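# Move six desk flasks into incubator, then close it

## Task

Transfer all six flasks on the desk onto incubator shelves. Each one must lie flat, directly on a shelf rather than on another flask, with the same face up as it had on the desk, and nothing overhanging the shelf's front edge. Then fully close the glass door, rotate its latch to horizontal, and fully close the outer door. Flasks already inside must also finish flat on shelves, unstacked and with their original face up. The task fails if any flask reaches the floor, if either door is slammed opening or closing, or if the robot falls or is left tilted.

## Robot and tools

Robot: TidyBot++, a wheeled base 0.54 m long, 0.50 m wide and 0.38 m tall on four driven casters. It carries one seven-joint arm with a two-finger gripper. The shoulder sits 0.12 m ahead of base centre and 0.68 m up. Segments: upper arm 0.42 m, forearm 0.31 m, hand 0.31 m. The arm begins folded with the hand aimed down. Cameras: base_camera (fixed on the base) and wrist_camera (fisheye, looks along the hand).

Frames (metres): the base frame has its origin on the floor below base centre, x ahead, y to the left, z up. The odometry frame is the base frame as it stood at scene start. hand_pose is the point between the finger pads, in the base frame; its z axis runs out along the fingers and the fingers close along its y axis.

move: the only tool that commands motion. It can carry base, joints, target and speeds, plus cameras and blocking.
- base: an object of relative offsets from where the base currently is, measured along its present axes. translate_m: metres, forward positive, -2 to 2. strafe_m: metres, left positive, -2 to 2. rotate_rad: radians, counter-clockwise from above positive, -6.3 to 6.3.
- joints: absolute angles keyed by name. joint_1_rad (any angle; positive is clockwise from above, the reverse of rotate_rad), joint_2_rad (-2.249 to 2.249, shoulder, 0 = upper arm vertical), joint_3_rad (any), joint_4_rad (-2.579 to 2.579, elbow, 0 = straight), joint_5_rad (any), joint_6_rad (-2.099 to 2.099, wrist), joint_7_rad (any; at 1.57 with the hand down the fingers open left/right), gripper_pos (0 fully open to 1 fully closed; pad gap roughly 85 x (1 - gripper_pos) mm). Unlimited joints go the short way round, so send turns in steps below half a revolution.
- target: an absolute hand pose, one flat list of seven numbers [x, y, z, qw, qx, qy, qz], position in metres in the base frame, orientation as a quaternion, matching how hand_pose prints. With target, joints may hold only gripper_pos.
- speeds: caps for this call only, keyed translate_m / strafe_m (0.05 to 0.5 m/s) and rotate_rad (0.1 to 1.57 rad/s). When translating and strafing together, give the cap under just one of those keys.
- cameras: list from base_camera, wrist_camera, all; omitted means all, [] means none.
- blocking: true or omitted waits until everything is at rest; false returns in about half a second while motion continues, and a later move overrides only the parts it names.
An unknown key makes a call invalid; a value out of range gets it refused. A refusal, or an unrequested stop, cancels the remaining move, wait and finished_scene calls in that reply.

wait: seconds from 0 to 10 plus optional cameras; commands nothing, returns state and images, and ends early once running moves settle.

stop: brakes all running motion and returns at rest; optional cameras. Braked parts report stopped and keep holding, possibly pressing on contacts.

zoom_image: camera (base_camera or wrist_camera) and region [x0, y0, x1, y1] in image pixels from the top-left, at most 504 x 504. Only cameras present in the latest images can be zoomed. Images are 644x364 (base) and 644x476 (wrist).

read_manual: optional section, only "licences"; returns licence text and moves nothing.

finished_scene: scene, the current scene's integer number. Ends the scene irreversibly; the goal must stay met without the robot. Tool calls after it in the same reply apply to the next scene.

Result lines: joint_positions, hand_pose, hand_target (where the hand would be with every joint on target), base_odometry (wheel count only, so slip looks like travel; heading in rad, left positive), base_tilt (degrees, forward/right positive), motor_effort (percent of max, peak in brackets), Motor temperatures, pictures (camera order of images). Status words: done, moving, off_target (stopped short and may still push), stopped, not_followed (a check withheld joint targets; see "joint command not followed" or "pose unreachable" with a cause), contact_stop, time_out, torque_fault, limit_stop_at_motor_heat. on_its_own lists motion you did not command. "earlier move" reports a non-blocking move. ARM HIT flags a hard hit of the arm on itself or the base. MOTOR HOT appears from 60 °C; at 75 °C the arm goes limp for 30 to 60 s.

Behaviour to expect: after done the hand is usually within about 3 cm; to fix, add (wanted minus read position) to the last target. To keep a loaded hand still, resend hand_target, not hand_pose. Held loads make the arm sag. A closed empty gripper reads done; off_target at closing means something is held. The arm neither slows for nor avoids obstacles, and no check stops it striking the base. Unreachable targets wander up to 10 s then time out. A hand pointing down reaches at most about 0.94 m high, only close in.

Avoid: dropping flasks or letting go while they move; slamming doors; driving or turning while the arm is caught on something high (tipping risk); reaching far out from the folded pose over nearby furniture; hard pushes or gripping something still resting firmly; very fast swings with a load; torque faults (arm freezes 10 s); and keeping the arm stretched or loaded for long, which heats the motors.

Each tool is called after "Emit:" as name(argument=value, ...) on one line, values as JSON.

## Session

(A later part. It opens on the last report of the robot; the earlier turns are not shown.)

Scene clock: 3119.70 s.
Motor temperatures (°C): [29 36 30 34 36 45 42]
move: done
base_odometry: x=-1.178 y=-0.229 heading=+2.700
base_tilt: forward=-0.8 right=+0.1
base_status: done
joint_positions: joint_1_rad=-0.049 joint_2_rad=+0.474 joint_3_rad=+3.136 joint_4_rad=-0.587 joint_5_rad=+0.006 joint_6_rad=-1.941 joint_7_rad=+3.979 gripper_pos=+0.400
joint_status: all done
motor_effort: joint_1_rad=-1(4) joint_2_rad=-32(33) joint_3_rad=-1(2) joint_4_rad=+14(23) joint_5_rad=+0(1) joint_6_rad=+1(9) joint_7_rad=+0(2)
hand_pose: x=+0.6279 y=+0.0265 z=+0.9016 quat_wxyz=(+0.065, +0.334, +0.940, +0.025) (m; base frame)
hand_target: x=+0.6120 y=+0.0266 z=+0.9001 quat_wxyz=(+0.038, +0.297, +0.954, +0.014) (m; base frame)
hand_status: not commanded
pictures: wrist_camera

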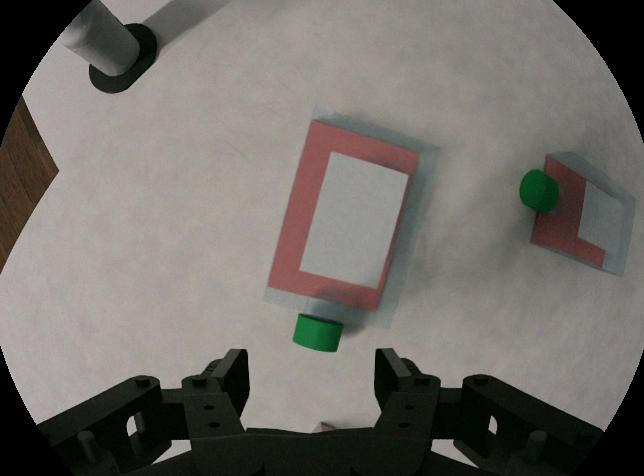

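Emit:
move(base={"translate_m": 0.046, "strafe_m": 0.0}, joints={"joint_1_rad": -0.05, "joint_2_rad": 0.43, "joint_3_rad": 3.14, "joint_4_rad": -0.77, "joint_5_rad": 0, "joint_6_rad": -1.86, "joint_7_rad": 3.667, "gripper_pos": 0.4}, speeds={"translate_m": 0.1}, cameras=[])

Emit:
move(joints={"joint_1_rad": -0.05, "joint_2_rad": 0.411, "joint_3_rad": 3.14, "joint_4_rad": -0.859, "joint_5_rad": 0, "joint_6_rad": -1.79, "joint_7_rad": 3.667, "gripper_pos": 0.4}, cameras=["wrist_camera"])

Scene clock: 3151.77 s.
Motor temperatures (°C): [29 37 30 34 36 45 42]
move: done
base_odometry: x=-1.220 y=-0.209 heading=+2.699
base_tilt: forward=-0.8 right=+0.1
base_status: done
joint_positions: joint_1_rad=-0.049 joint_2_rad=+0.446 joint_3_rad=+3.136 joint_4_rad=-0.764 joint_5_rad=+0.006 joint_6_rad=-1.916 joint_7_rad=+3.744 gripper_pos=+0.400
joint_status: all done
motor_effort: joint_1_rad=-1(3) joint_2_rad=-31(35) joint_3_rad=-1(2) joint_4_rad=+15(17) joint_5_rad=+0(2) joint_6_rad=+0(2) joint_7_rad=+1(1)
hand_pose: x=+0.5989 y=+0.0250 z=+0.8612 quat_wxyz=(+0.008, +0.442, +0.897, +0.002) (m; base frame)
hand_target: x=+0.6120 y=+0.0266 z=+0.8679 quat_wxyz=(+0.035, +0.476, +0.878, +0.022) (m; base frame)
hand_status: not commanded
pictures: none
No camera images: "cameras" was empty.

Scene clock: 3152.63 s.
Motor temperatures (°C): [29 37 30 34 36 45 42]
move: done
base_odometry: x=-1.220 y=-0.209 heading=+2.699
base_tilt: forward=-0.8 right=+0.2
base_status: not commanded
joint_positions: joint_1_rad=-0.049 joint_2_rad=+0.429 joint_3_rad=+3.136 joint_4_rad=-0.852 joint_5_rad=+0.006 joint_6_rad=-1.858 joint_7_rad=+3.744 gripper_pos=+0.400
joint_status: all done
motor_effort: joint_1_rad=-1(3) joint_2_rad=-31(32) joint_3_rad=-1(2) joint_4_rad=+15(16) joint_5_rad=+0(1) joint_6_rad=+0(1) joint_7_rad=+0(1)
hand_pose: x=+0.5956 y=+0.0249 z=+0.8430 quat_wxyz=(+0.002, +0.442, +0.897, -0.001) (m; base frame)
hand_target: x=+0.6120 y=+0.0266 z=+0.8504 quat_wxyz=(+0.035, +0.476, +0.878, +0.022) (m; base frame)
hand_status: not commanded
pictures: wrist_camera

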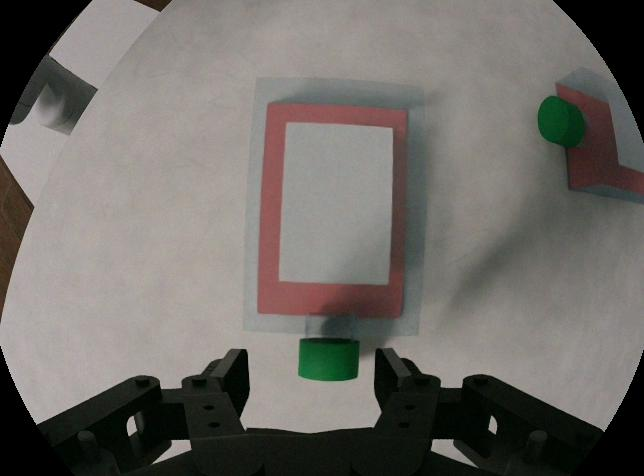

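Emit:
move(base={"translate_m": 0.004, "strafe_m": 0.0015}, joints={"joint_1_rad": -0.05, "joint_2_rad": 0.395, "joint_3_rad": 3.14, "joint_4_rad": -0.97, "joint_5_rad": 0, "joint_6_rad": -1.67, "joint_7_rad": 3.64, "gripper_pos": 0.4}, speeds={"translate_m": 0.1}, cameras=[])

Emit:
move(joints={"joint_1_rad": -0.05, "joint_2_rad": 0.385, "joint_3_rad": 3.14, "joint_4_rad": -1.03, "joint_5_rad": 0, "joint_6_rad": -1.63, "joint_7_rad": 3.64, "gripper_pos": 0.4}, cameras=["wrist_camera"])

Scene clock: 3169.27 s.
Motor temperatures (°C): [29 37 30 34 36 45 42]
move: done
base_odometry: x=-1.224 y=-0.208 heading=+2.699
base_tilt: forward=-0.8 right=+0.1
base_status: done
joint_positions: joint_1_rad=-0.049 joint_2_rad=+0.413 joint_3_rad=+3.136 joint_4_rad=-0.963 joint_5_rad=+0.006 joint_6_rad=-1.740 joint_7_rad=+3.718 gripper_pos=+0.400
joint_status: all done
motor_effort: joint_1_rad=-1(4) joint_2_rad=-30(32) joint_3_rad=-1(2) joint_4_rad=+15(17) joint_5_rad=+0(1) joint_6_rad=+0(1) joint_7_rad=+0(2)
hand_pose: x=+0.6034 y=+0.0254 z=+0.8167 quat_wxyz=(+0.012, +0.453, +0.891, +0.004) (m; base frame)
hand_target: x=+0.6210 y=+0.0271 z=+0.8249 quat_wxyz=(+0.045, +0.488, +0.871, +0.029) (m; base frame)
hand_status: not commanded
pictures: none
No camera images: "cameras" was empty.

Scene clock: 3170.03 s.
Motor temperatures (°C): [29 37 30 34 36 45 42]
move: done
base_odometry: x=-1.224 y=-0.208 heading=+2.699
base_tilt: forward=-0.8 right=+0.1
base_status: not commanded
joint_positions: joint_1_rad=-0.049 joint_2_rad=+0.402 joint_3_rad=+3.136 joint_4_rad=-1.024 joint_5_rad=+0.006 joint_6_rad=-1.698 joint_7_rad=+3.718 gripper_pos=+0.400
joint_status: all done
motor_effort: joint_1_rad=-1(2) joint_2_rad=-30(33) joint_3_rad=-1(2) joint_4_rad=+15(17) joint_5_rad=+0(1) joint_6_rad=+0(1) joint_7_rad=+0(1)
hand_pose: x=+0.5995 y=+0.0252 z=+0.8030 quat_wxyz=(+0.009, +0.454, +0.891, +0.003) (m; base frame)
hand_target: x=+0.6169 y=+0.0269 z=+0.8107 quat_wxyz=(+0.041, +0.488, +0.871, +0.026) (m; base frame)
hand_status: not commanded
pictures: wrist_camera

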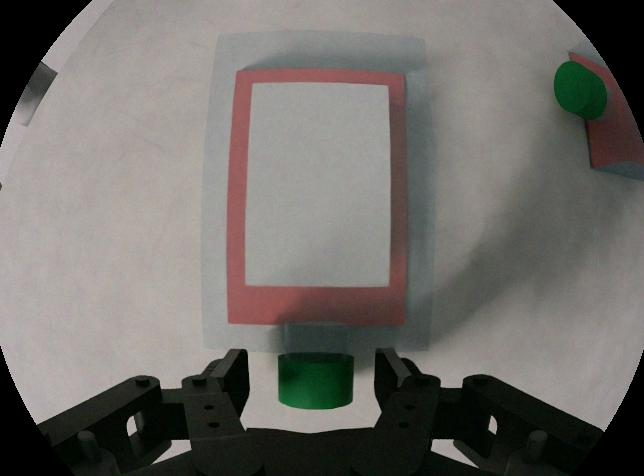

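Emit:
move()

Scene clock: 3237.93 s.
Motor temperatures (°C): [29 38 30 34 36 45 42]
base_odometry: x=-1.224 y=-0.208 heading=+2.699
base_tilt: forward=-0.8 right=+0.1
base_status: not commanded
joint_positions: joint_1_rad=-0.049 joint_2_rad=+0.402 joint_3_rad=+3.136 joint_4_rad=-1.024 joint_5_rad=+0.006 joint_6_rad=-1.697 joint_7_rad=+3.717 gripper_pos=+0.400
joint_status: all done
motor_effort: joint_1_rad=+0(2) joint_2_rad=-31(33) joint_3_rad=+0(2) joint_4_rad=+16(17) joint_5_rad=+0(1) joint_6_rad=+0(1) joint_7_rad=+1(1)
hand_pose: x=+0.5997 y=+0.0252 z=+0.8030 quat_wxyz=(+0.009, +0.454, +0.891, +0.003) (m; base frame)
hand_target: x=+0.6169 y=+0.0269 z=+0.8107 quat_wxyz=(+0.041, +0.488, +0.871, +0.026) (m; base frame)
hand_status: not commanded
pictures: base_camera, wrist_camera

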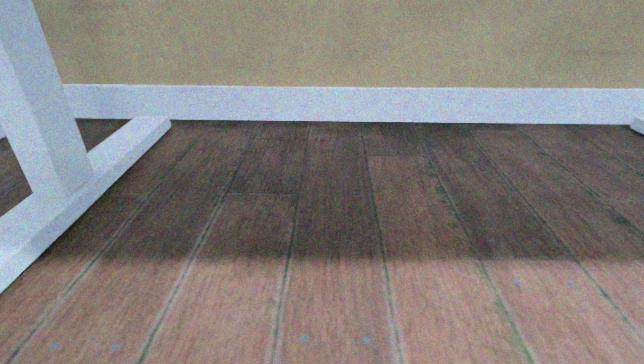

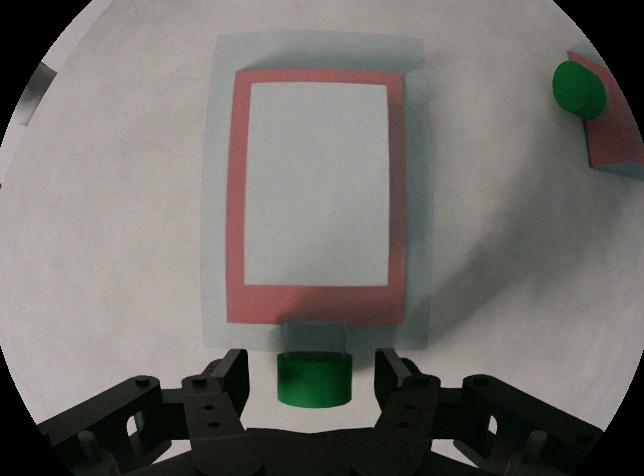

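Emit:
move(joints={"gripper_pos": 0.82}, cameras=["wrist_camera"])

Emit:
move(joints={"joint_2_rad": 0.411, "joint_4_rad": -0.85, "joint_6_rad": -1.80, "gripper_pos": 0.85}, cameras=["wrist_camera"])

Scene clock: 3245.87 s.
Motor temperatures (°C): [29 38 30 34 36 45 42]
move: off_target
base_odometry: x=-1.224 y=-0.208 heading=+2.699
base_tilt: forward=-0.8 right=+0.1
base_status: not commanded
joint_positions: joint_1_rad=-0.049 joint_2_rad=+0.398 joint_3_rad=+3.136 joint_4_rad=-1.026 joint_5_rad=+0.006 joint_6_rad=-1.696 joint_7_rad=+3.717 gripper_pos=+0.695
joint_status: gripper_pos off_target (ended at +0.695, target +0.820)
motor_effort: joint_1_rad=+0(2) joint_2_rad=-31(32) joint_3_rad=-1(1) joint_4_rad=+16(17) joint_5_rad=+0(0) joint_6_rad=+0(1) joint_7_rad=+0(1)
hand_pose: x=+0.5990 y=+0.0252 z=+0.8044 quat_wxyz=(+0.010, +0.454, +0.891, +0.004) (m; base frame)
hand_target: x=+0.6169 y=+0.0269 z=+0.8107 quat_wxyz=(+0.041, +0.488, +0.871, +0.026) (m; base frame)
hand_status: not commanded
pictures: wrist_camera

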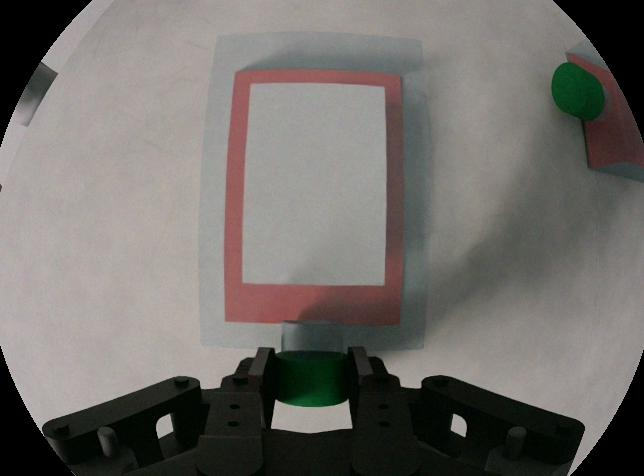

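Scene clock: 3247.00 s.
Motor temperatures (°C): [29 38 30 34 36 45 42]
move: off_target
base_odometry: x=-1.224 y=-0.208 heading=+2.699
base_tilt: forward=-0.8 right=+0.1
base_status: not commanded
joint_positions: joint_1_rad=-0.049 joint_2_rad=+0.400 joint_3_rad=+3.136 joint_4_rad=-0.869 joint_5_rad=+0.006 joint_6_rad=-1.741 joint_7_rad=+3.717 gripper_pos=+0.695
joint_status: gripper_pos off_target (ended at +0.695, target +0.850); the others done
motor_effort: joint_1_rad=-1(2) joint_2_rad=-31(32) joint_3_rad=+0(1) joint_4_rad=+17(18) joint_5_rad=+0(0) joint_6_rad=+1(2) joint_7_rad=+0(1)
hand_pose: x=+0.6229 y=+0.0264 z=+0.8541 quat_wxyz=(+0.058, +0.453, +0.889, +0.031) (m; base frame)
hand_target: x=+0.6108 y=+0.0266 z=+0.8531 quat_wxyz=(+0.034, +0.488, +0.872, +0.022) (m; base frame)
hand_status: not commanded
pictures: wrist_camera

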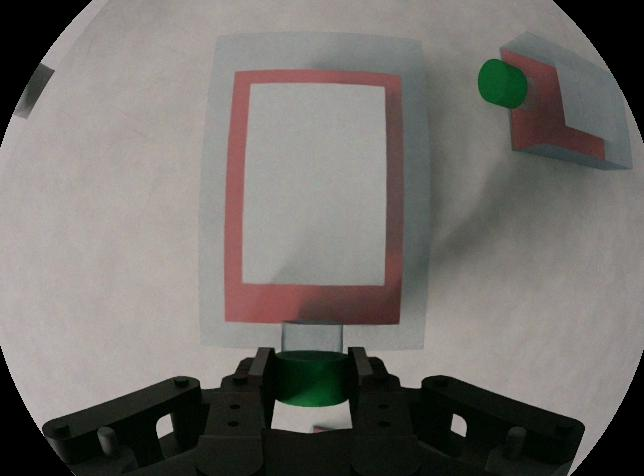

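Emit:
move(joints={"joint_2_rad": 0.45, "joint_4_rad": -0.66, "joint_6_rad": -1.96, "gripper_pos": 0.88}, cameras=[])

Emit:
move(base={"translate_m": -0.118, "strafe_m": 0.0}, speeds={"translate_m": 0.15}, cameras=["wrist_camera"])

Emit:
move(joints={"joint_7_rad": 1.55}, cameras=["wrist_camera"])

Scene clock: 3275.23 s.
Motor temperatures (°C): [29 38 30 34 36 45 42]
move: off_target
base_odometry: x=-1.224 y=-0.208 heading=+2.699
base_tilt: forward=-0.8 right=+0.1
base_status: not commanded
joint_positions: joint_1_rad=-0.049 joint_2_rad=+0.436 joint_3_rad=+3.136 joint_4_rad=-0.680 joint_5_rad=+0.006 joint_6_rad=-1.890 joint_7_rad=+3.717 gripper_pos=+0.695
joint_status: gripper_pos off_target (ended at +0.695, target +0.880); the others done
motor_effort: joint_1_rad=-1(2) joint_2_rad=-32(33) joint_3_rad=-1(1) joint_4_rad=+16(18) joint_5_rad=+0(1) joint_6_rad=+1(2) joint_7_rad=+1(1)
hand_pose: x=+0.6204 y=+0.0261 z=+0.8928 quat_wxyz=(+0.059, +0.453, +0.889, +0.032) (m; base frame)
hand_target: x=+0.6051 y=+0.0262 z=+0.8900 quat_wxyz=(+0.030, +0.488, +0.872, +0.019) (m; base frame)
hand_status: not commanded
pictures: none
No camera images: "cameras" was empty.

Scene clock: 3276.67 s.
Motor temperatures (°C): [29 38 30 34 36 45 42]
move: done
base_odometry: x=-1.118 y=-0.259 heading=+2.699
base_tilt: forward=-0.8 right=+0.1
base_status: done
joint_positions: joint_1_rad=-0.049 joint_2_rad=+0.450 joint_3_rad=+3.136 joint_4_rad=-0.679 joint_5_rad=+0.006 joint_6_rad=-1.898 joint_7_rad=+3.717 gripper_pos=+0.695
joint_status: not commanded
motor_effort: joint_1_rad=-1(3) joint_2_rad=-32(35) joint_3_rad=-1(2) joint_4_rad=+15(16) joint_5_rad=+0(1) joint_6_rad=+1(2) joint_7_rad=+1(1)
hand_pose: x=+0.6209 y=+0.0261 z=+0.8857 quat_wxyz=(+0.050, +0.454, +0.889, +0.027) (m; base frame)
hand_target: x=+0.6051 y=+0.0262 z=+0.8900 quat_wxyz=(+0.030, +0.488, +0.872, +0.019) (m; base frame)
hand_status: not commanded
pictures: wrist_camera

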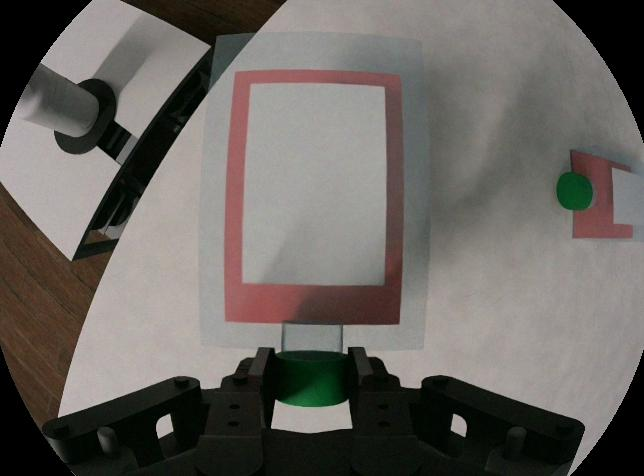

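Scene clock: 3279.23 s.
Motor temperatures (°C): [29 38 30 34 36 45 42]
move: done
base_odometry: x=-1.118 y=-0.259 heading=+2.699
base_tilt: forward=-0.8 right=+0.1
base_status: not commanded
joint_positions: joint_1_rad=-0.049 joint_2_rad=+0.450 joint_3_rad=+3.136 joint_4_rad=-0.679 joint_5_rad=+0.006 joint_6_rad=-1.898 joint_7_rad=+1.627 gripper_pos=+0.695
joint_status: all done
motor_effort: joint_1_rad=-1(2) joint_2_rad=-32(32) joint_3_rad=-1(1) joint_4_rad=+16(16) joint_5_rad=+0(0) joint_6_rad=+2(2) joint_7_rad=+1(2)
hand_pose: x=+0.6209 y=+0.0261 z=+0.8857 quat_wxyz=(+0.002, +0.997, +0.054, +0.057) (m; base frame)
hand_target: x=+0.6051 y=+0.0262 z=+0.8900 quat_wxyz=(-0.002, +0.999, +0.015, +0.036) (m; base frame)
hand_status: not commanded
pictures: wrist_camera

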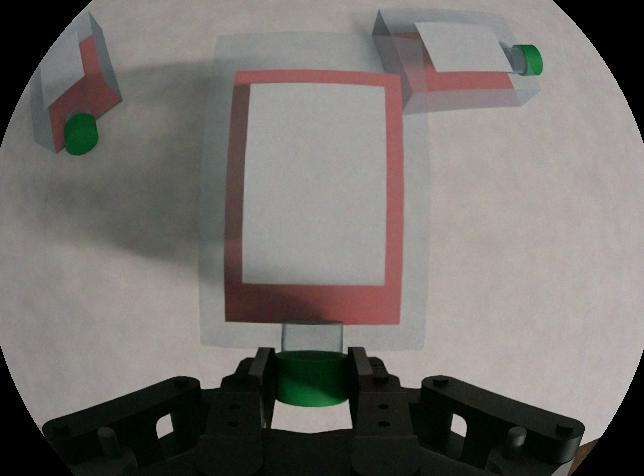

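Emit:
move(joints={"joint_2_rad": 0.408, "joint_4_rad": -0.89, "joint_6_rad": -1.76}, cameras=["wrist_camera"])

Emit:
move(joints={"joint_2_rad": 0.395, "joint_4_rad": -0.99, "joint_6_rad": -1.69}, cameras=["wrist_camera"])

Emit:
move(joints={"joint_2_rad": 0.386, "joint_4_rad": -1.024, "joint_6_rad": -1.652}, cameras=["wrist_camera"])

Scene clock: 3302.30 s.
Motor temperatures (°C): [29 38 30 34 36 45 42]
move: done
base_odometry: x=-1.118 y=-0.259 heading=+2.699
base_tilt: forward=-0.8 right=+0.1
base_status: not commanded
joint_positions: joint_1_rad=-0.049 joint_2_rad=+0.430 joint_3_rad=+3.136 joint_4_rad=-0.885 joint_5_rad=+0.006 joint_6_rad=-1.824 joint_7_rad=+1.626 gripper_pos=+0.695
joint_status: all done
motor_effort: joint_1_rad=-1(2) joint_2_rad=-32(34) joint_3_rad=+0(1) joint_4_rad=+16(18) joint_5_rad=+0(1) joint_6_rad=+0(2) joint_7_rad=+1(1)
hand_pose: x=+0.5986 y=+0.0251 z=+0.8324 quat_wxyz=(+0.002, +0.999, +0.054, +0.001) (m; base frame)
hand_target: x=+0.6139 y=+0.0267 z=+0.8425 quat_wxyz=(-0.002, +0.999, +0.015, +0.042) (m; base frame)
hand_status: not commanded
pictures: wrist_camera

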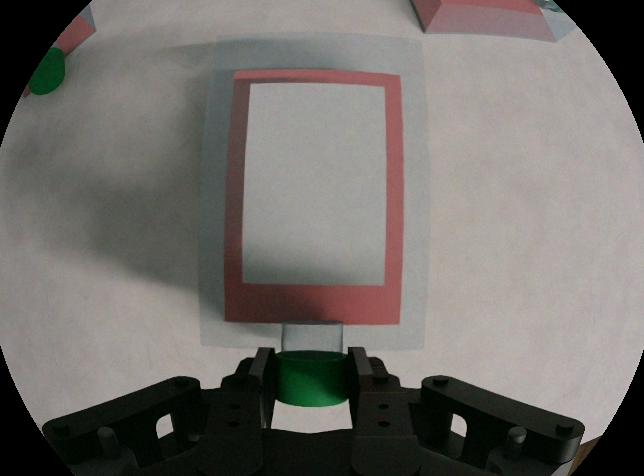

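Scene clock: 3303.23 s.
Motor temperatures (°C): [29 38 30 34 36 45 42]
move: done
base_odometry: x=-1.118 y=-0.259 heading=+2.699
base_tilt: forward=-0.8 right=+0.2
base_status: not commanded
joint_positions: joint_1_rad=-0.049 joint_2_rad=+0.416 joint_3_rad=+3.136 joint_4_rad=-0.986 joint_5_rad=+0.006 joint_6_rad=-1.759 joint_7_rad=+1.626 gripper_pos=+0.695
joint_status: all done
motor_effort: joint_1_rad=-1(2) joint_2_rad=-31(34) joint_3_rad=-1(1) joint_4_rad=+16(17) joint_5_rad=+0(0) joint_6_rad=+0(1) joint_7_rad=+1(1)
hand_pose: x=+0.5920 y=+0.0247 z=+0.8083 quat_wxyz=(+0.002, +0.998, +0.054, -0.010) (m; base frame)
hand_target: x=+0.6098 y=+0.0266 z=+0.8176 quat_wxyz=(-0.002, +0.999, +0.015, +0.033) (m; base frame)
hand_status: not commanded
pictures: wrist_camera

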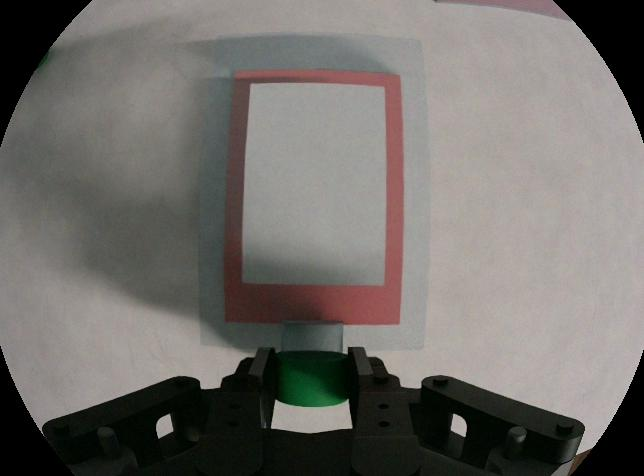

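Scene clock: 3303.93 s.
Motor temperatures (°C): [29 38 30 34 36 45 42]
move: done
base_odometry: x=-1.118 y=-0.259 heading=+2.699
base_tilt: forward=-0.8 right=+0.1
base_status: not commanded
joint_positions: joint_1_rad=-0.049 joint_2_rad=+0.402 joint_3_rad=+3.136 joint_4_rad=-1.019 joint_5_rad=+0.006 joint_6_rad=-1.719 joint_7_rad=+1.626 gripper_pos=+0.695
joint_status: all done
motor_effort: joint_1_rad=-2(2) joint_2_rad=-31(32) joint_3_rad=+0(1) joint_4_rad=+16(17) joint_5_rad=+0(1) joint_6_rad=+0(1) joint_7_rad=+0(1)
hand_pose: x=+0.5943 y=+0.0249 z=+0.8045 quat_wxyz=(+0.002, +0.999, +0.054, +0.001) (m; base frame)
hand_target: x=+0.6117 y=+0.0267 z=+0.8117 quat_wxyz=(-0.002, +0.999, +0.015, +0.040) (m; base frame)
hand_status: not commanded
pictures: wrist_camera

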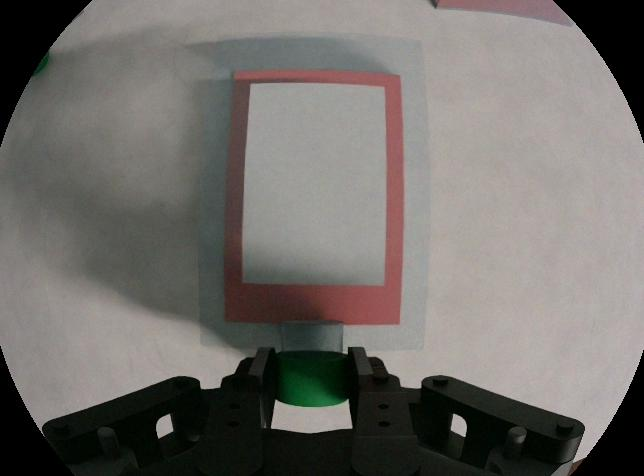

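Emit:
move(joints={"gripper_pos": 0.55}, cameras=["wrist_camera"])

Emit:
move(joints={"joint_2_rad": 0.117, "joint_4_rad": -1.466, "joint_6_rad": -1.128}, cameras=["wrist_camera"])

Emit:
move(joints={"joint_2_rad": -0.091, "joint_4_rad": -1.857, "joint_6_rad": -0.596}, cameras=["wrist_camera"])

Emit:
move(joints={"joint_2_rad": -0.189, "joint_4_rad": -2.224, "joint_6_rad": 0.02}, cameras=["wrist_camera"])

Scene clock: 3314.27 s.
Motor temperatures (°C): [29 38 30 34 36 45 42]
move: done
base_odometry: x=-1.118 y=-0.259 heading=+2.699
base_tilt: forward=-0.8 right=+0.1
base_status: not commanded
joint_positions: joint_1_rad=-0.049 joint_2_rad=+0.402 joint_3_rad=+3.136 joint_4_rad=-1.019 joint_5_rad=+0.006 joint_6_rad=-1.718 joint_7_rad=+1.626 gripper_pos=+0.550
joint_status: all done
motor_effort: joint_1_rad=-2(2) joint_2_rad=-31(31) joint_3_rad=+0(1) joint_4_rad=+16(17) joint_5_rad=+0(1) joint_6_rad=+0(1) joint_7_rad=+0(1)
hand_pose: x=+0.5944 y=+0.0249 z=+0.8045 quat_wxyz=(+0.002, +0.999, +0.054, +0.001) (m; base frame)
hand_target: x=+0.6117 y=+0.0267 z=+0.8117 quat_wxyz=(-0.002, +0.999, +0.015, +0.040) (m; base frame)
hand_status: not commanded
pictures: wrist_camera

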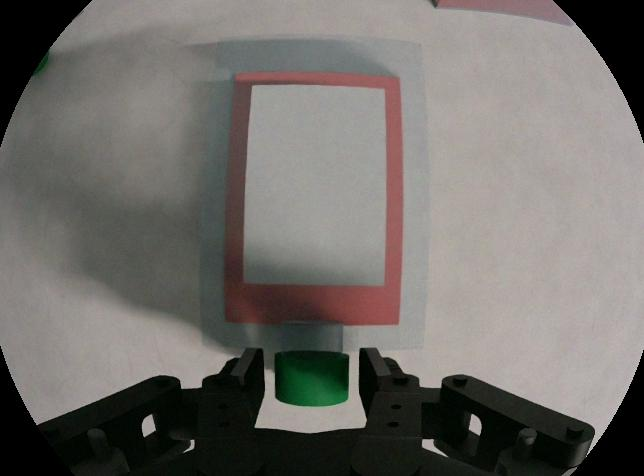

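Scene clock: 3316.23 s.
Motor temperatures (°C): [29 38 30 34 36 45 42]
move: done
base_odometry: x=-1.118 y=-0.259 heading=+2.699
base_tilt: forward=-0.8 right=+0.2
base_status: not commanded
joint_positions: joint_1_rad=-0.049 joint_2_rad=+0.132 joint_3_rad=+3.136 joint_4_rad=-1.457 joint_5_rad=+0.006 joint_6_rad=-1.199 joint_7_rad=+1.626 gripper_pos=+0.550
joint_status: all done
motor_effort: joint_1_rad=-1(2) joint_2_rad=-23(32) joint_3_rad=+0(1) joint_4_rad=+18(19) joint_5_rad=+0(1) joint_6_rad=+3(4) joint_7_rad=+1(2)
hand_pose: x=+0.5957 y=+0.0254 z=+0.8009 quat_wxyz=(+0.003, +0.983, +0.055, +0.176) (m; base frame)
hand_target: x=+0.6117 y=+0.0268 z=+0.8130 quat_wxyz=(-0.008, +0.977, +0.015, +0.214) (m; base frame)
hand_status: not commanded
pictures: wrist_camera

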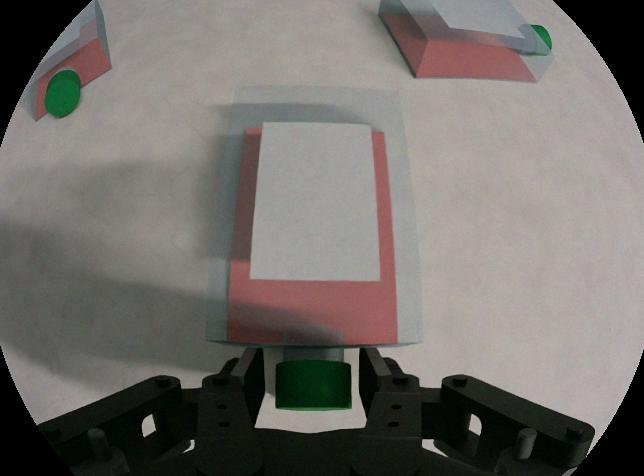

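Scene clock: 3318.17 s.
Motor temperatures (°C): [29 38 30 34 36 45 42]
move: done
base_odometry: x=-1.118 y=-0.259 heading=+2.699
base_tilt: forward=-0.8 right=+0.1
base_status: not commanded
joint_positions: joint_1_rad=-0.049 joint_2_rad=-0.075 joint_3_rad=+3.136 joint_4_rad=-1.849 joint_5_rad=+0.006 joint_6_rad=-0.666 joint_7_rad=+1.626 gripper_pos=+0.550
joint_status: all done
motor_effort: joint_1_rad=-1(2) joint_2_rad=-17(24) joint_3_rad=+0(1) joint_4_rad=+19(20) joint_5_rad=+0(1) joint_6_rad=+6(6) joint_7_rad=+0(2)
hand_pose: x=+0.5956 y=+0.0262 z=+0.8003 quat_wxyz=(+0.003, +0.937, +0.053, +0.344) (m; base frame)
hand_target: x=+0.6073 y=+0.0266 z=+0.8185 quat_wxyz=(-0.014, +0.925, +0.014, +0.380) (m; base frame)
hand_status: not commanded
pictures: wrist_camera

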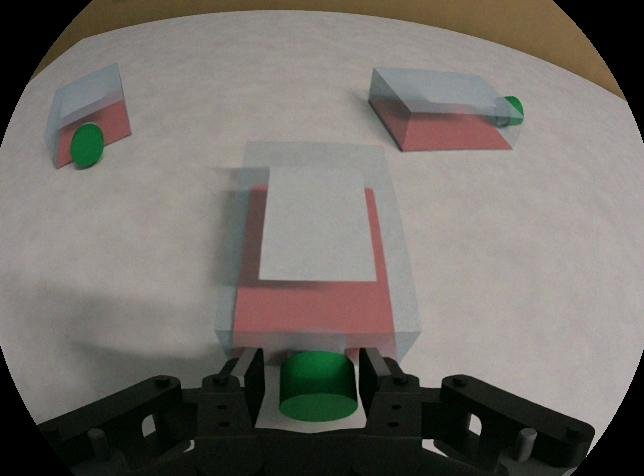

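Scene clock: 3320.07 s.
Motor temperatures (°C): [29 38 30 34 36 45 42]
move: done
base_odometry: x=-1.118 y=-0.259 heading=+2.699
base_tilt: forward=-0.8 right=+0.1
base_status: not commanded
joint_positions: joint_1_rad=-0.049 joint_2_rad=-0.171 joint_3_rad=+3.136 joint_4_rad=-2.217 joint_5_rad=+0.006 joint_6_rad=-0.050 joint_7_rad=+1.626 gripper_pos=+0.550
joint_status: all done
motor_effort: joint_1_rad=-1(2) joint_2_rad=-13(17) joint_3_rad=+0(1) joint_4_rad=+19(21) joint_5_rad=+0(1) joint_6_rad=+8(8) joint_7_rad=+1(1)
hand_pose: x=+0.5955 y=+0.0274 z=+0.7969 quat_wxyz=(+0.002, +0.865, +0.051, +0.500) (m; base frame)
hand_target: x=+0.6014 y=+0.0263 z=+0.8206 quat_wxyz=(-0.019, +0.845, +0.013, +0.534) (m; base frame)
hand_status: not commanded
pictures: wrist_camera

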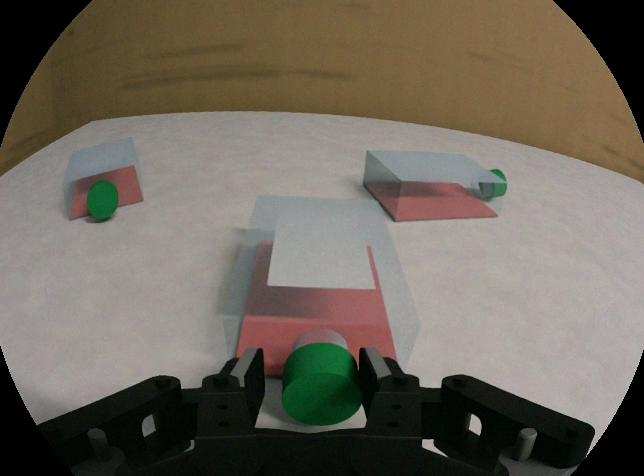

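Emit:
move(joints={"gripper_pos": 0.82}, cameras=["wrist_camera"])

Emit:
move(joints={"joint_2_rad": -0.228, "joint_4_rad": -2.108, "joint_6_rad": -0.255, "gripper_pos": 0.88}, cameras=["wrist_camera"])

Scene clock: 3330.17 s.
Motor temperatures (°C): [29 38 30 34 36 45 42]
move: off_target
base_odometry: x=-1.118 y=-0.259 heading=+2.699
base_tilt: forward=-0.8 right=+0.1
base_status: not commanded
joint_positions: joint_1_rad=-0.049 joint_2_rad=-0.172 joint_3_rad=+3.136 joint_4_rad=-2.217 joint_5_rad=+0.006 joint_6_rad=-0.047 joint_7_rad=+1.626 gripper_pos=+0.688
joint_status: gripper_pos off_target (ended at +0.688, target +0.820)
motor_effort: joint_1_rad=-1(2) joint_2_rad=-13(13) joint_3_rad=+0(1) joint_4_rad=+19(19) joint_5_rad=+0(1) joint_6_rad=+8(8) joint_7_rad=+1(1)
hand_pose: x=+0.5959 y=+0.0274 z=+0.7978 quat_wxyz=(+0.002, +0.864, +0.051, +0.501) (m; base frame)
hand_target: x=+0.6014 y=+0.0263 z=+0.8206 quat_wxyz=(-0.019, +0.845, +0.013, +0.534) (m; base frame)
hand_status: not commanded
pictures: wrist_camera

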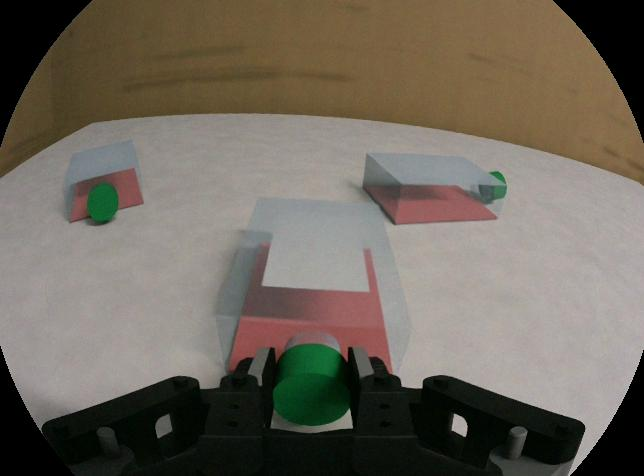

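Scene clock: 3331.17 s.
Motor temperatures (°C): [29 38 30 34 36 45 42]
move: off_target
base_odometry: x=-1.118 y=-0.259 heading=+2.699
base_tilt: forward=-0.8 right=+0.2
base_status: not commanded
joint_positions: joint_1_rad=-0.049 joint_2_rad=-0.211 joint_3_rad=+3.136 joint_4_rad=-2.128 joint_5_rad=+0.006 joint_6_rad=-0.199 joint_7_rad=+1.626 gripper_pos=+0.688
joint_status: gripper_pos off_target (ended at +0.688, target +0.880); the others done
motor_effort: joint_1_rad=+0(2) joint_2_rad=-13(15) joint_3_rad=+0(1) joint_4_rad=+21(22) joint_5_rad=+0(0) joint_6_rad=+8(9) joint_7_rad=+0(1)
hand_pose: x=+0.5919 y=+0.0269 z=+0.8249 quat_wxyz=(+0.003, +0.870, +0.051, +0.490) (m; base frame)
hand_target: x=+0.5857 y=+0.0255 z=+0.8296 quat_wxyz=(-0.017, +0.876, +0.014, +0.482) (m; base frame)
hand_status: not commanded
pictures: wrist_camera

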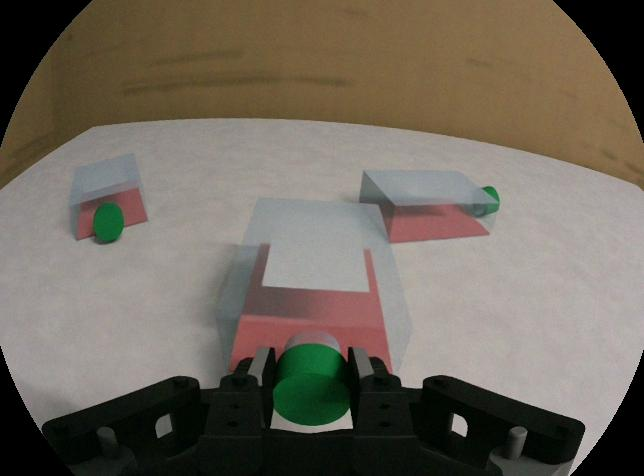

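Emit:
move(base={"translate_m": -0.3}, joints={"joint_2_rad": -0.459, "joint_4_rad": -2.075, "joint_6_rad": -0.52, "gripper_pos": 0.88}, speeds={"translate_m": 0.25}, cameras=["wrist_camera"])

Emit:
move(base={"translate_m": -0.786, "strafe_m": -1.033, "rotate_rad": -1.621}, speeds={"translate_m": 0.3, "rotate_rad": 1.0}, cameras=["wrist_camera"])

Scene clock: 3354.97 s.
Motor temperatures (°C): [29 38 30 34 36 45 42]
move: off_target
base_odometry: x=-0.846 y=-0.388 heading=+2.699
base_tilt: forward=-0.8 right=+0.2
base_status: done
joint_positions: joint_1_rad=-0.049 joint_2_rad=-0.456 joint_3_rad=+3.136 joint_4_rad=-2.098 joint_5_rad=+0.006 joint_6_rad=-0.459 joint_7_rad=+1.626 gripper_pos=+0.688
joint_status: gripper_pos off_target (ended at +0.688, target +0.880); the others done
motor_effort: joint_1_rad=-1(2) joint_2_rad=-5(16) joint_3_rad=+1(1) joint_4_rad=+22(22) joint_5_rad=+0(1) joint_6_rad=+8(9) joint_7_rad=+0(1)
hand_pose: x=+0.5153 y=+0.0224 z=+0.8798 quat_wxyz=(+0.004, +0.866, +0.050, +0.497) (m; base frame)
hand_target: x=+0.5089 y=+0.0216 z=+0.8781 quat_wxyz=(-0.017, +0.876, +0.014, +0.482) (m; base frame)
hand_status: not commanded
pictures: wrist_camera

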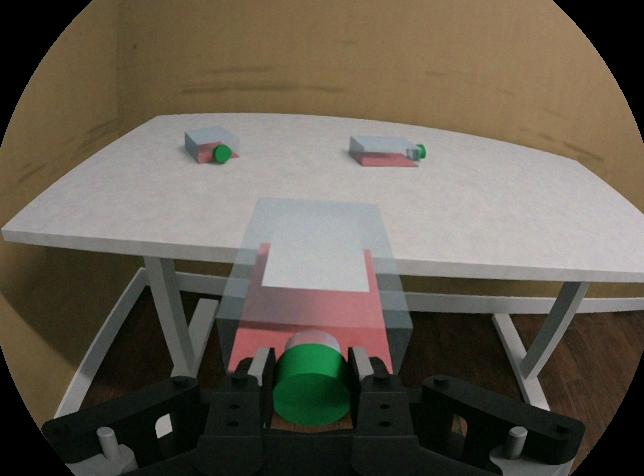

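Scene clock: 3360.20 s.
Motor temperatures (°C): [29 38 30 34 36 45 42]
move: done
base_odometry: x=+0.307 y=+0.209 heading=+1.077
base_tilt: forward=-0.8 right=+0.1
base_status: done
joint_positions: joint_1_rad=-0.049 joint_2_rad=-0.455 joint_3_rad=+3.136 joint_4_rad=-2.097 joint_5_rad=+0.006 joint_6_rad=-0.459 joint_7_rad=+1.626 gripper_pos=+0.688
joint_status: not commanded
motor_effort: joint_1_rad=-1(3) joint_2_rad=-5(8) joint_3_rad=+1(3) joint_4_rad=+21(22) joint_5_rad=+0(1) joint_6_rad=+9(9) joint_7_rad=+0(2)
hand_pose: x=+0.5154 y=+0.0224 z=+0.8795 quat_wxyz=(+0.004, +0.866, +0.050, +0.497) (m; base frame)
hand_target: x=+0.5089 y=+0.0216 z=+0.8781 quat_wxyz=(-0.017, +0.876, +0.014, +0.482) (m; base frame)
hand_status: not commanded
pictures: wrist_camera

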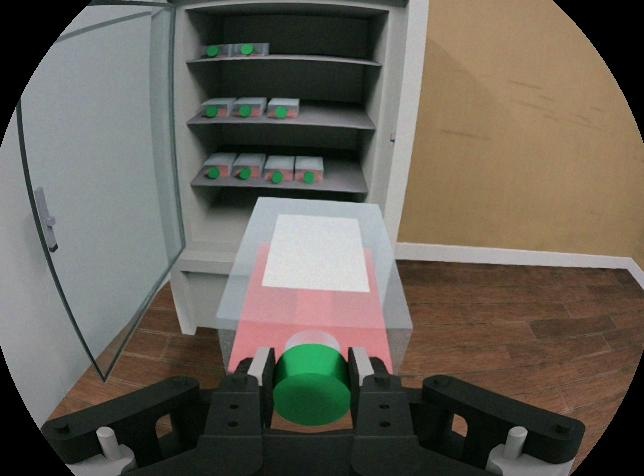

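Emit:
move(base={"translate_m": 0.5, "strafe_m": 0.0255}, joints={"joint_2_rad": -0.2, "joint_4_rad": -2.035, "joint_6_rad": -0.18}, speeds={"translate_m": 0.3}, cameras=["wrist_camera"])

Emit:
move(base={"translate_m": 0.2, "strafe_m": 0.0102}, speeds={"translate_m": 0.15}, cameras=["wrist_camera"])

Scene clock: 3375.60 s.
Motor temperatures (°C): [29 38 30 34 36 45 42]
move: done
base_odometry: x=+0.521 y=+0.661 heading=+1.077
base_tilt: forward=-0.8 right=+0.1
base_status: done
joint_positions: joint_1_rad=-0.049 joint_2_rad=-0.197 joint_3_rad=+3.136 joint_4_rad=-2.058 joint_5_rad=+0.006 joint_6_rad=-0.250 joint_7_rad=+1.626 gripper_pos=+0.688
joint_status: all done
motor_effort: joint_1_rad=-1(2) joint_2_rad=-13(16) joint_3_rad=+0(1) joint_4_rad=+21(23) joint_5_rad=+0(0) joint_6_rad=+8(9) joint_7_rad=+0(1)
hand_pose: x=+0.6042 y=+0.0276 z=+0.8445 quat_wxyz=(+0.003, +0.869, +0.051, +0.493) (m; base frame)
hand_target: x=+0.6192 y=+0.0272 z=+0.8783 quat_wxyz=(-0.019, +0.845, +0.013, +0.534) (m; base frame)
hand_status: not commanded
pictures: wrist_camera

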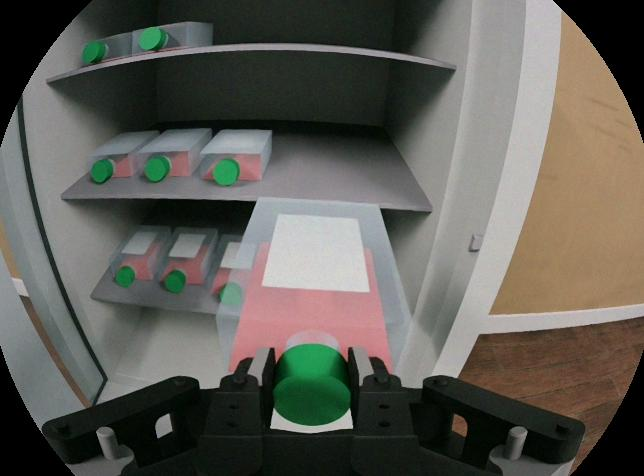

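Scene clock: 3377.60 s.
Motor temperatures (°C): [29 38 30 34 36 45 42]
move: done
base_odometry: x=+0.608 y=+0.842 heading=+1.076
base_tilt: forward=-0.8 right=+0.1
base_status: done
joint_positions: joint_1_rad=-0.049 joint_2_rad=-0.196 joint_3_rad=+3.136 joint_4_rad=-2.057 joint_5_rad=+0.006 joint_6_rad=-0.248 joint_7_rad=+1.626 gripper_pos=+0.688
joint_status: not commanded
motor_effort: joint_1_rad=-1(2) joint_2_rad=-14(16) joint_3_rad=+0(1) joint_4_rad=+21(22) joint_5_rad=+0(0) joint_6_rad=+8(9) joint_7_rad=+0(1)
hand_pose: x=+0.6048 y=+0.0276 z=+0.8451 quat_wxyz=(+0.003, +0.868, +0.050, +0.494) (m; base frame)
hand_target: x=+0.6192 y=+0.0272 z=+0.8783 quat_wxyz=(-0.019, +0.845, +0.013, +0.534) (m; base frame)
hand_status: not commanded
pictures: wrist_camera

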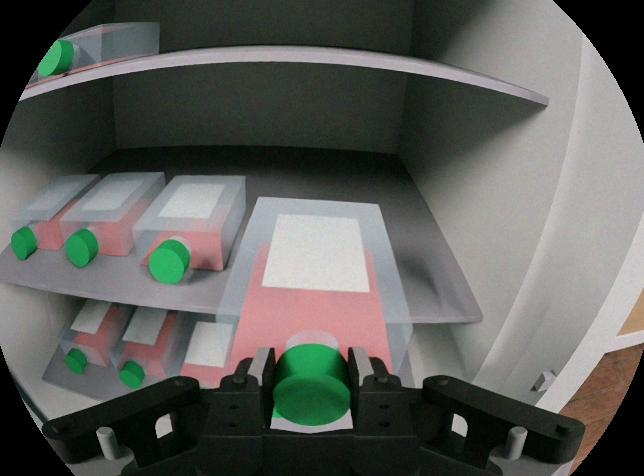

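Emit:
move(base={"translate_m": 0.138, "strafe_m": 0.007}, speeds={"translate_m": 0.1}, cameras=["wrist_camera"])

Scene clock: 3386.73 s.
Motor temperatures (°C): [29 38 30 34 36 45 42]
move: done
base_odometry: x=+0.667 y=+0.967 heading=+1.076
base_tilt: forward=-0.8 right=+0.1
base_status: done
joint_positions: joint_1_rad=-0.049 joint_2_rad=-0.195 joint_3_rad=+3.136 joint_4_rad=-2.056 joint_5_rad=+0.006 joint_6_rad=-0.248 joint_7_rad=+1.626 gripper_pos=+0.688
joint_status: not commanded
motor_effort: joint_1_rad=+0(2) joint_2_rad=-14(16) joint_3_rad=-1(1) joint_4_rad=+21(22) joint_5_rad=+0(0) joint_6_rad=+8(9) joint_7_rad=+1(1)
hand_pose: x=+0.6051 y=+0.0276 z=+0.8452 quat_wxyz=(+0.003, +0.868, +0.050, +0.494) (m; base frame)
hand_target: x=+0.6192 y=+0.0272 z=+0.8783 quat_wxyz=(-0.019, +0.845, +0.013, +0.534) (m; base frame)
hand_status: not commanded
pictures: wrist_camera

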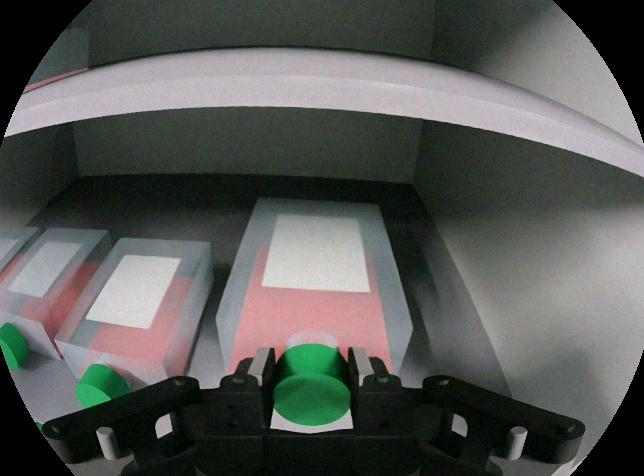

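Emit:
move(joints={"joint_2_rad": -0.172, "joint_4_rad": -2.115, "joint_6_rad": -0.09}, cameras=[])

Emit:
move(joints={"joint_2_rad": -0.163, "joint_4_rad": -2.145, "joint_6_rad": -0.053}, cameras=[])

Emit:
move(joints={"joint_2_rad": -0.156, "joint_4_rad": -2.165, "joint_6_rad": -0.03}, cameras=["wrist_camera"])

Emit:
move(joints={"joint_2_rad": -0.15, "joint_4_rad": -2.177, "joint_6_rad": -0.015}, cameras=[])

Emit:
move(joints={"joint_2_rad": -0.144, "joint_4_rad": -2.189, "joint_6_rad": 0.004}, cameras=[])

Emit:
move(joints={"joint_2_rad": -0.138, "joint_4_rad": -2.199, "joint_6_rad": 0.02}, cameras=["wrist_camera"])

Scene clock: 3430.07 s.
Motor temperatures (°C): [29 37 30 34 36 45 42]
move: done
base_odometry: x=+0.667 y=+0.967 heading=+1.076
base_tilt: forward=-0.8 right=+0.1
base_status: not commanded
joint_positions: joint_1_rad=-0.049 joint_2_rad=-0.180 joint_3_rad=+3.136 joint_4_rad=-2.118 joint_5_rad=+0.006 joint_6_rad=-0.161 joint_7_rad=+1.626 gripper_pos=+0.688
joint_status: all done
motor_effort: joint_1_rad=-1(2) joint_2_rad=-14(16) joint_3_rad=+0(1) joint_4_rad=+20(22) joint_5_rad=+0(1) joint_6_rad=+8(9) joint_7_rad=+0(1)
hand_pose: x=+0.6052 y=+0.0278 z=+0.8263 quat_wxyz=(+0.003, +0.866, +0.051, +0.498) (m; base frame)
hand_target: x=+0.6177 y=+0.0271 z=+0.8432 quat_wxyz=(-0.019, +0.850, +0.013, +0.526) (m; base frame)
hand_status: not commanded
pictures: none
No camera images: "cameras" was empty.

Scene clock: 3430.73 s.
Motor temperatures (°C): [29 37 30 34 36 45 42]
move: done
base_odometry: x=+0.667 y=+0.967 heading=+1.076
base_tilt: forward=-0.8 right=+0.1
base_status: not commanded
joint_positions: joint_1_rad=-0.049 joint_2_rad=-0.174 joint_3_rad=+3.136 joint_4_rad=-2.145 joint_5_rad=+0.006 joint_6_rad=-0.121 joint_7_rad=+1.626 gripper_pos=+0.688
joint_status: all done
motor_effort: joint_1_rad=-1(2) joint_2_rad=-14(15) joint_3_rad=+0(1) joint_4_rad=+21(21) joint_5_rad=+0(0) joint_6_rad=+8(9) joint_7_rad=+0(1)
hand_pose: x=+0.6048 y=+0.0278 z=+0.8186 quat_wxyz=(+0.003, +0.864, +0.050, +0.501) (m; base frame)
hand_target: x=+0.6165 y=+0.0271 z=+0.8320 quat_wxyz=(-0.019, +0.851, +0.013, +0.525) (m; base frame)
hand_status: not commanded
pictures: none
No camera images: "cameras" was empty.

Scene clock: 3431.37 s.
Motor temperatures (°C): [29 37 30 34 36 45 42]
move: done
base_odometry: x=+0.667 y=+0.967 heading=+1.076
base_tilt: forward=-0.8 right=+0.1
base_status: not commanded
joint_positions: joint_1_rad=-0.049 joint_2_rad=-0.168 joint_3_rad=+3.136 joint_4_rad=-2.164 joint_5_rad=+0.006 joint_6_rad=-0.097 joint_7_rad=+1.626 gripper_pos=+0.688
joint_status: all done
motor_effort: joint_1_rad=-1(2) joint_2_rad=-14(15) joint_3_rad=+0(1) joint_4_rad=+20(21) joint_5_rad=+0(0) joint_6_rad=+8(9) joint_7_rad=+0(1)
hand_pose: x=+0.6039 y=+0.0278 z=+0.8113 quat_wxyz=(+0.003, +0.864, +0.051, +0.500) (m; base frame)
hand_target: x=+0.6153 y=+0.0270 z=+0.8236 quat_wxyz=(-0.019, +0.852, +0.013, +0.523) (m; base frame)
hand_status: not commanded
pictures: wrist_camera

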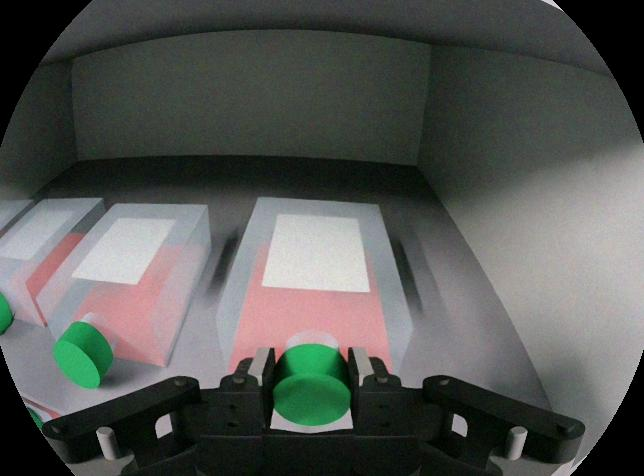

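Scene clock: 3431.93 s.
Motor temperatures (°C): [29 37 30 34 36 45 42]
move: done
base_odometry: x=+0.667 y=+0.967 heading=+1.076
base_tilt: forward=-0.8 right=+0.1
base_status: not commanded
joint_positions: joint_1_rad=-0.049 joint_2_rad=-0.162 joint_3_rad=+3.136 joint_4_rad=-2.175 joint_5_rad=+0.006 joint_6_rad=-0.083 joint_7_rad=+1.626 gripper_pos=+0.688
joint_status: all done
motor_effort: joint_1_rad=-1(2) joint_2_rad=-14(15) joint_3_rad=+0(1) joint_4_rad=+20(21) joint_5_rad=+0(0) joint_6_rad=+9(9) joint_7_rad=+0(1)
hand_pose: x=+0.6037 y=+0.0278 z=+0.8064 quat_wxyz=(+0.002, +0.865, +0.051, +0.499) (m; base frame)
hand_target: x=+0.6150 y=+0.0270 z=+0.8180 quat_wxyz=(-0.019, +0.853, +0.013, +0.522) (m; base frame)
hand_status: not commanded
pictures: none
No camera images: "cameras" was empty.

Scene clock: 3432.50 s.
Motor temperatures (°C): [29 37 30 34 36 45 42]
move: done
base_odometry: x=+0.667 y=+0.967 heading=+1.076
base_tilt: forward=-0.8 right=+0.1
base_status: not commanded
joint_positions: joint_1_rad=-0.049 joint_2_rad=-0.156 joint_3_rad=+3.136 joint_4_rad=-2.187 joint_5_rad=+0.006 joint_6_rad=-0.063 joint_7_rad=+1.626 gripper_pos=+0.688
joint_status: all done
motor_effort: joint_1_rad=-1(2) joint_2_rad=-14(15) joint_3_rad=+0(0) joint_4_rad=+20(20) joint_5_rad=+0(1) joint_6_rad=+8(9) joint_7_rad=+0(1)
hand_pose: x=+0.6041 y=+0.0279 z=+0.8024 quat_wxyz=(+0.002, +0.864, +0.051, +0.500) (m; base frame)
hand_target: x=+0.6151 y=+0.0270 z=+0.8136 quat_wxyz=(-0.019, +0.852, +0.013, +0.523) (m; base frame)
hand_status: not commanded
pictures: none
No camera images: "cameras" was empty.

Scene clock: 3433.03 s.
Motor temperatures (°C): [29 37 30 34 36 45 42]
move: done
base_odometry: x=+0.667 y=+0.967 heading=+1.076
base_tilt: forward=-0.8 right=+0.1
base_status: not commanded
joint_positions: joint_1_rad=-0.049 joint_2_rad=-0.152 joint_3_rad=+3.136 joint_4_rad=-2.196 joint_5_rad=+0.006 joint_6_rad=-0.046 joint_7_rad=+1.626 gripper_pos=+0.688
joint_status: all done
motor_effort: joint_1_rad=-1(1) joint_2_rad=-14(15) joint_3_rad=+0(1) joint_4_rad=+19(21) joint_5_rad=+0(0) joint_6_rad=+8(9) joint_7_rad=+0(1)
hand_pose: x=+0.6046 y=+0.0279 z=+0.8000 quat_wxyz=(+0.002, +0.863, +0.051, +0.502) (m; base frame)
hand_target: x=+0.6152 y=+0.0270 z=+0.8095 quat_wxyz=(-0.019, +0.852, +0.013, +0.523) (m; base frame)
hand_status: not commanded
pictures: wrist_camera

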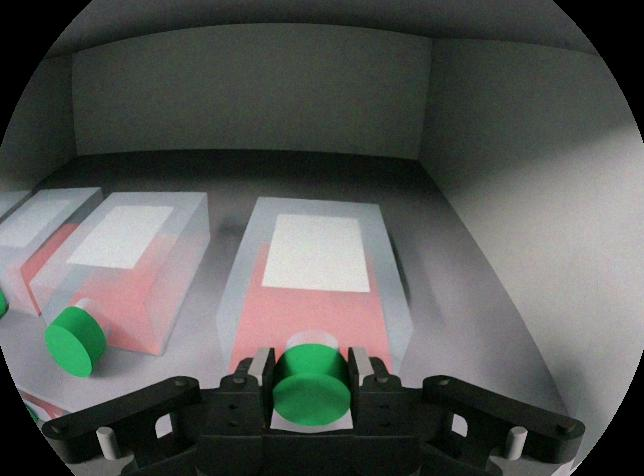

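Emit:
move(joints={"joint_2_rad": -0.132, "joint_4_rad": -2.209, "joint_6_rad": 0.036}, cameras=[])

Emit:
move(joints={"joint_2_rad": -0.136, "joint_4_rad": -2.203, "joint_6_rad": 0.02}, cameras=[])

Emit:
move(joints={"gripper_pos": 0.82}, cameras=[])

Emit:
move(joints={"gripper_pos": 0.5}, cameras=["wrist_camera"])

Scene clock: 3442.73 s.
Motor temperatures (°C): [29 37 30 34 36 45 42]
move: done
base_odometry: x=+0.667 y=+0.967 heading=+1.076
base_tilt: forward=-0.8 right=+0.1
base_status: not commanded
joint_positions: joint_1_rad=-0.049 joint_2_rad=-0.149 joint_3_rad=+3.136 joint_4_rad=-2.203 joint_5_rad=+0.006 joint_6_rad=-0.027 joint_7_rad=+1.626 gripper_pos=+0.688
joint_status: all done
motor_effort: joint_1_rad=-1(2) joint_2_rad=-13(14) joint_3_rad=+0(1) joint_4_rad=+19(20) joint_5_rad=+0(0) joint_6_rad=+8(8) joint_7_rad=+1(1)
hand_pose: x=+0.6055 y=+0.0280 z=+0.7997 quat_wxyz=(+0.002, +0.861, +0.050, +0.506) (m; base frame)
hand_target: x=+0.6153 y=+0.0270 z=+0.8055 quat_wxyz=(-0.019, +0.852, +0.013, +0.523) (m; base frame)
hand_status: not commanded
pictures: none
No camera images: "cameras" was empty.

Scene clock: 3443.17 s.
Motor temperatures (°C): [29 37 30 34 36 45 42]
move: done
base_odometry: x=+0.667 y=+0.967 heading=+1.076
base_tilt: forward=-0.8 right=+0.1
base_status: not commanded
joint_positions: joint_1_rad=-0.049 joint_2_rad=-0.149 joint_3_rad=+3.136 joint_4_rad=-2.203 joint_5_rad=+0.006 joint_6_rad=-0.027 joint_7_rad=+1.626 gripper_pos=+0.688
joint_status: all done
motor_effort: joint_1_rad=-1(2) joint_2_rad=-14(14) joint_3_rad=-1(1) joint_4_rad=+19(19) joint_5_rad=+0(0) joint_6_rad=+8(9) joint_7_rad=+0(1)
hand_pose: x=+0.6055 y=+0.0280 z=+0.7997 quat_wxyz=(+0.002, +0.861, +0.050, +0.506) (m; base frame)
hand_target: x=+0.6143 y=+0.0270 z=+0.8063 quat_wxyz=(-0.019, +0.854, +0.013, +0.520) (m; base frame)
hand_status: not commanded
pictures: none
No camera images: "cameras" was empty.

Scene clock: 3443.63 s.
Motor temperatures (°C): [29 37 30 34 36 45 42]
move: off_target
base_odometry: x=+0.667 y=+0.967 heading=+1.076
base_tilt: forward=-0.8 right=+0.1
base_status: not commanded
joint_positions: joint_1_rad=-0.049 joint_2_rad=-0.149 joint_3_rad=+3.136 joint_4_rad=-2.203 joint_5_rad=+0.006 joint_6_rad=-0.027 joint_7_rad=+1.626 gripper_pos=+0.688
joint_status: gripper_pos off_target (ended at +0.688, target +0.820)
motor_effort: joint_1_rad=+0(1) joint_2_rad=-14(14) joint_3_rad=+0(1) joint_4_rad=+19(20) joint_5_rad=+0(0) joint_6_rad=+8(8) joint_7_rad=+0(1)
hand_pose: x=+0.6055 y=+0.0280 z=+0.7997 quat_wxyz=(+0.002, +0.861, +0.050, +0.506) (m; base frame)
hand_target: x=+0.6143 y=+0.0270 z=+0.8063 quat_wxyz=(-0.019, +0.854, +0.013, +0.520) (m; base frame)
hand_status: not commanded
pictures: none
No camera images: "cameras" was empty.

Scene clock: 3444.33 s.
Motor temperatures (°C): [29 37 30 34 36 45 42]
move: done
base_odometry: x=+0.667 y=+0.967 heading=+1.076
base_tilt: forward=-0.8 right=+0.1
base_status: not commanded
joint_positions: joint_1_rad=-0.049 joint_2_rad=-0.149 joint_3_rad=+3.136 joint_4_rad=-2.203 joint_5_rad=+0.006 joint_6_rad=-0.027 joint_7_rad=+1.626 gripper_pos=+0.500
joint_status: all done
motor_effort: joint_1_rad=-1(2) joint_2_rad=-14(14) joint_3_rad=-1(1) joint_4_rad=+18(20) joint_5_rad=+0(0) joint_6_rad=+8(8) joint_7_rad=+1(1)
hand_pose: x=+0.6055 y=+0.0280 z=+0.7997 quat_wxyz=(+0.002, +0.861, +0.050, +0.506) (m; base frame)
hand_target: x=+0.6143 y=+0.0270 z=+0.8063 quat_wxyz=(-0.019, +0.854, +0.013, +0.520) (m; base frame)
hand_status: not commanded
pictures: wrist_camera

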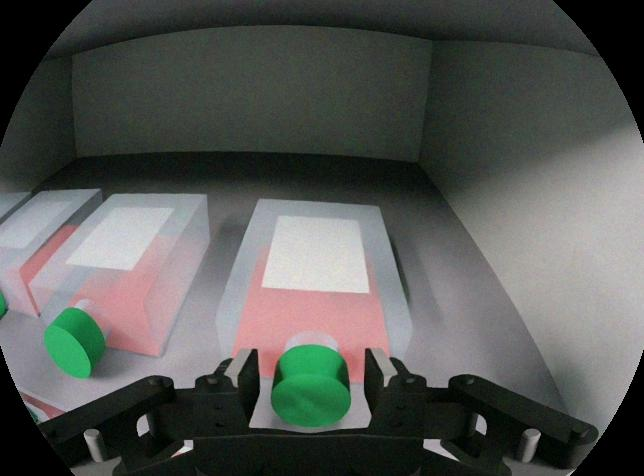

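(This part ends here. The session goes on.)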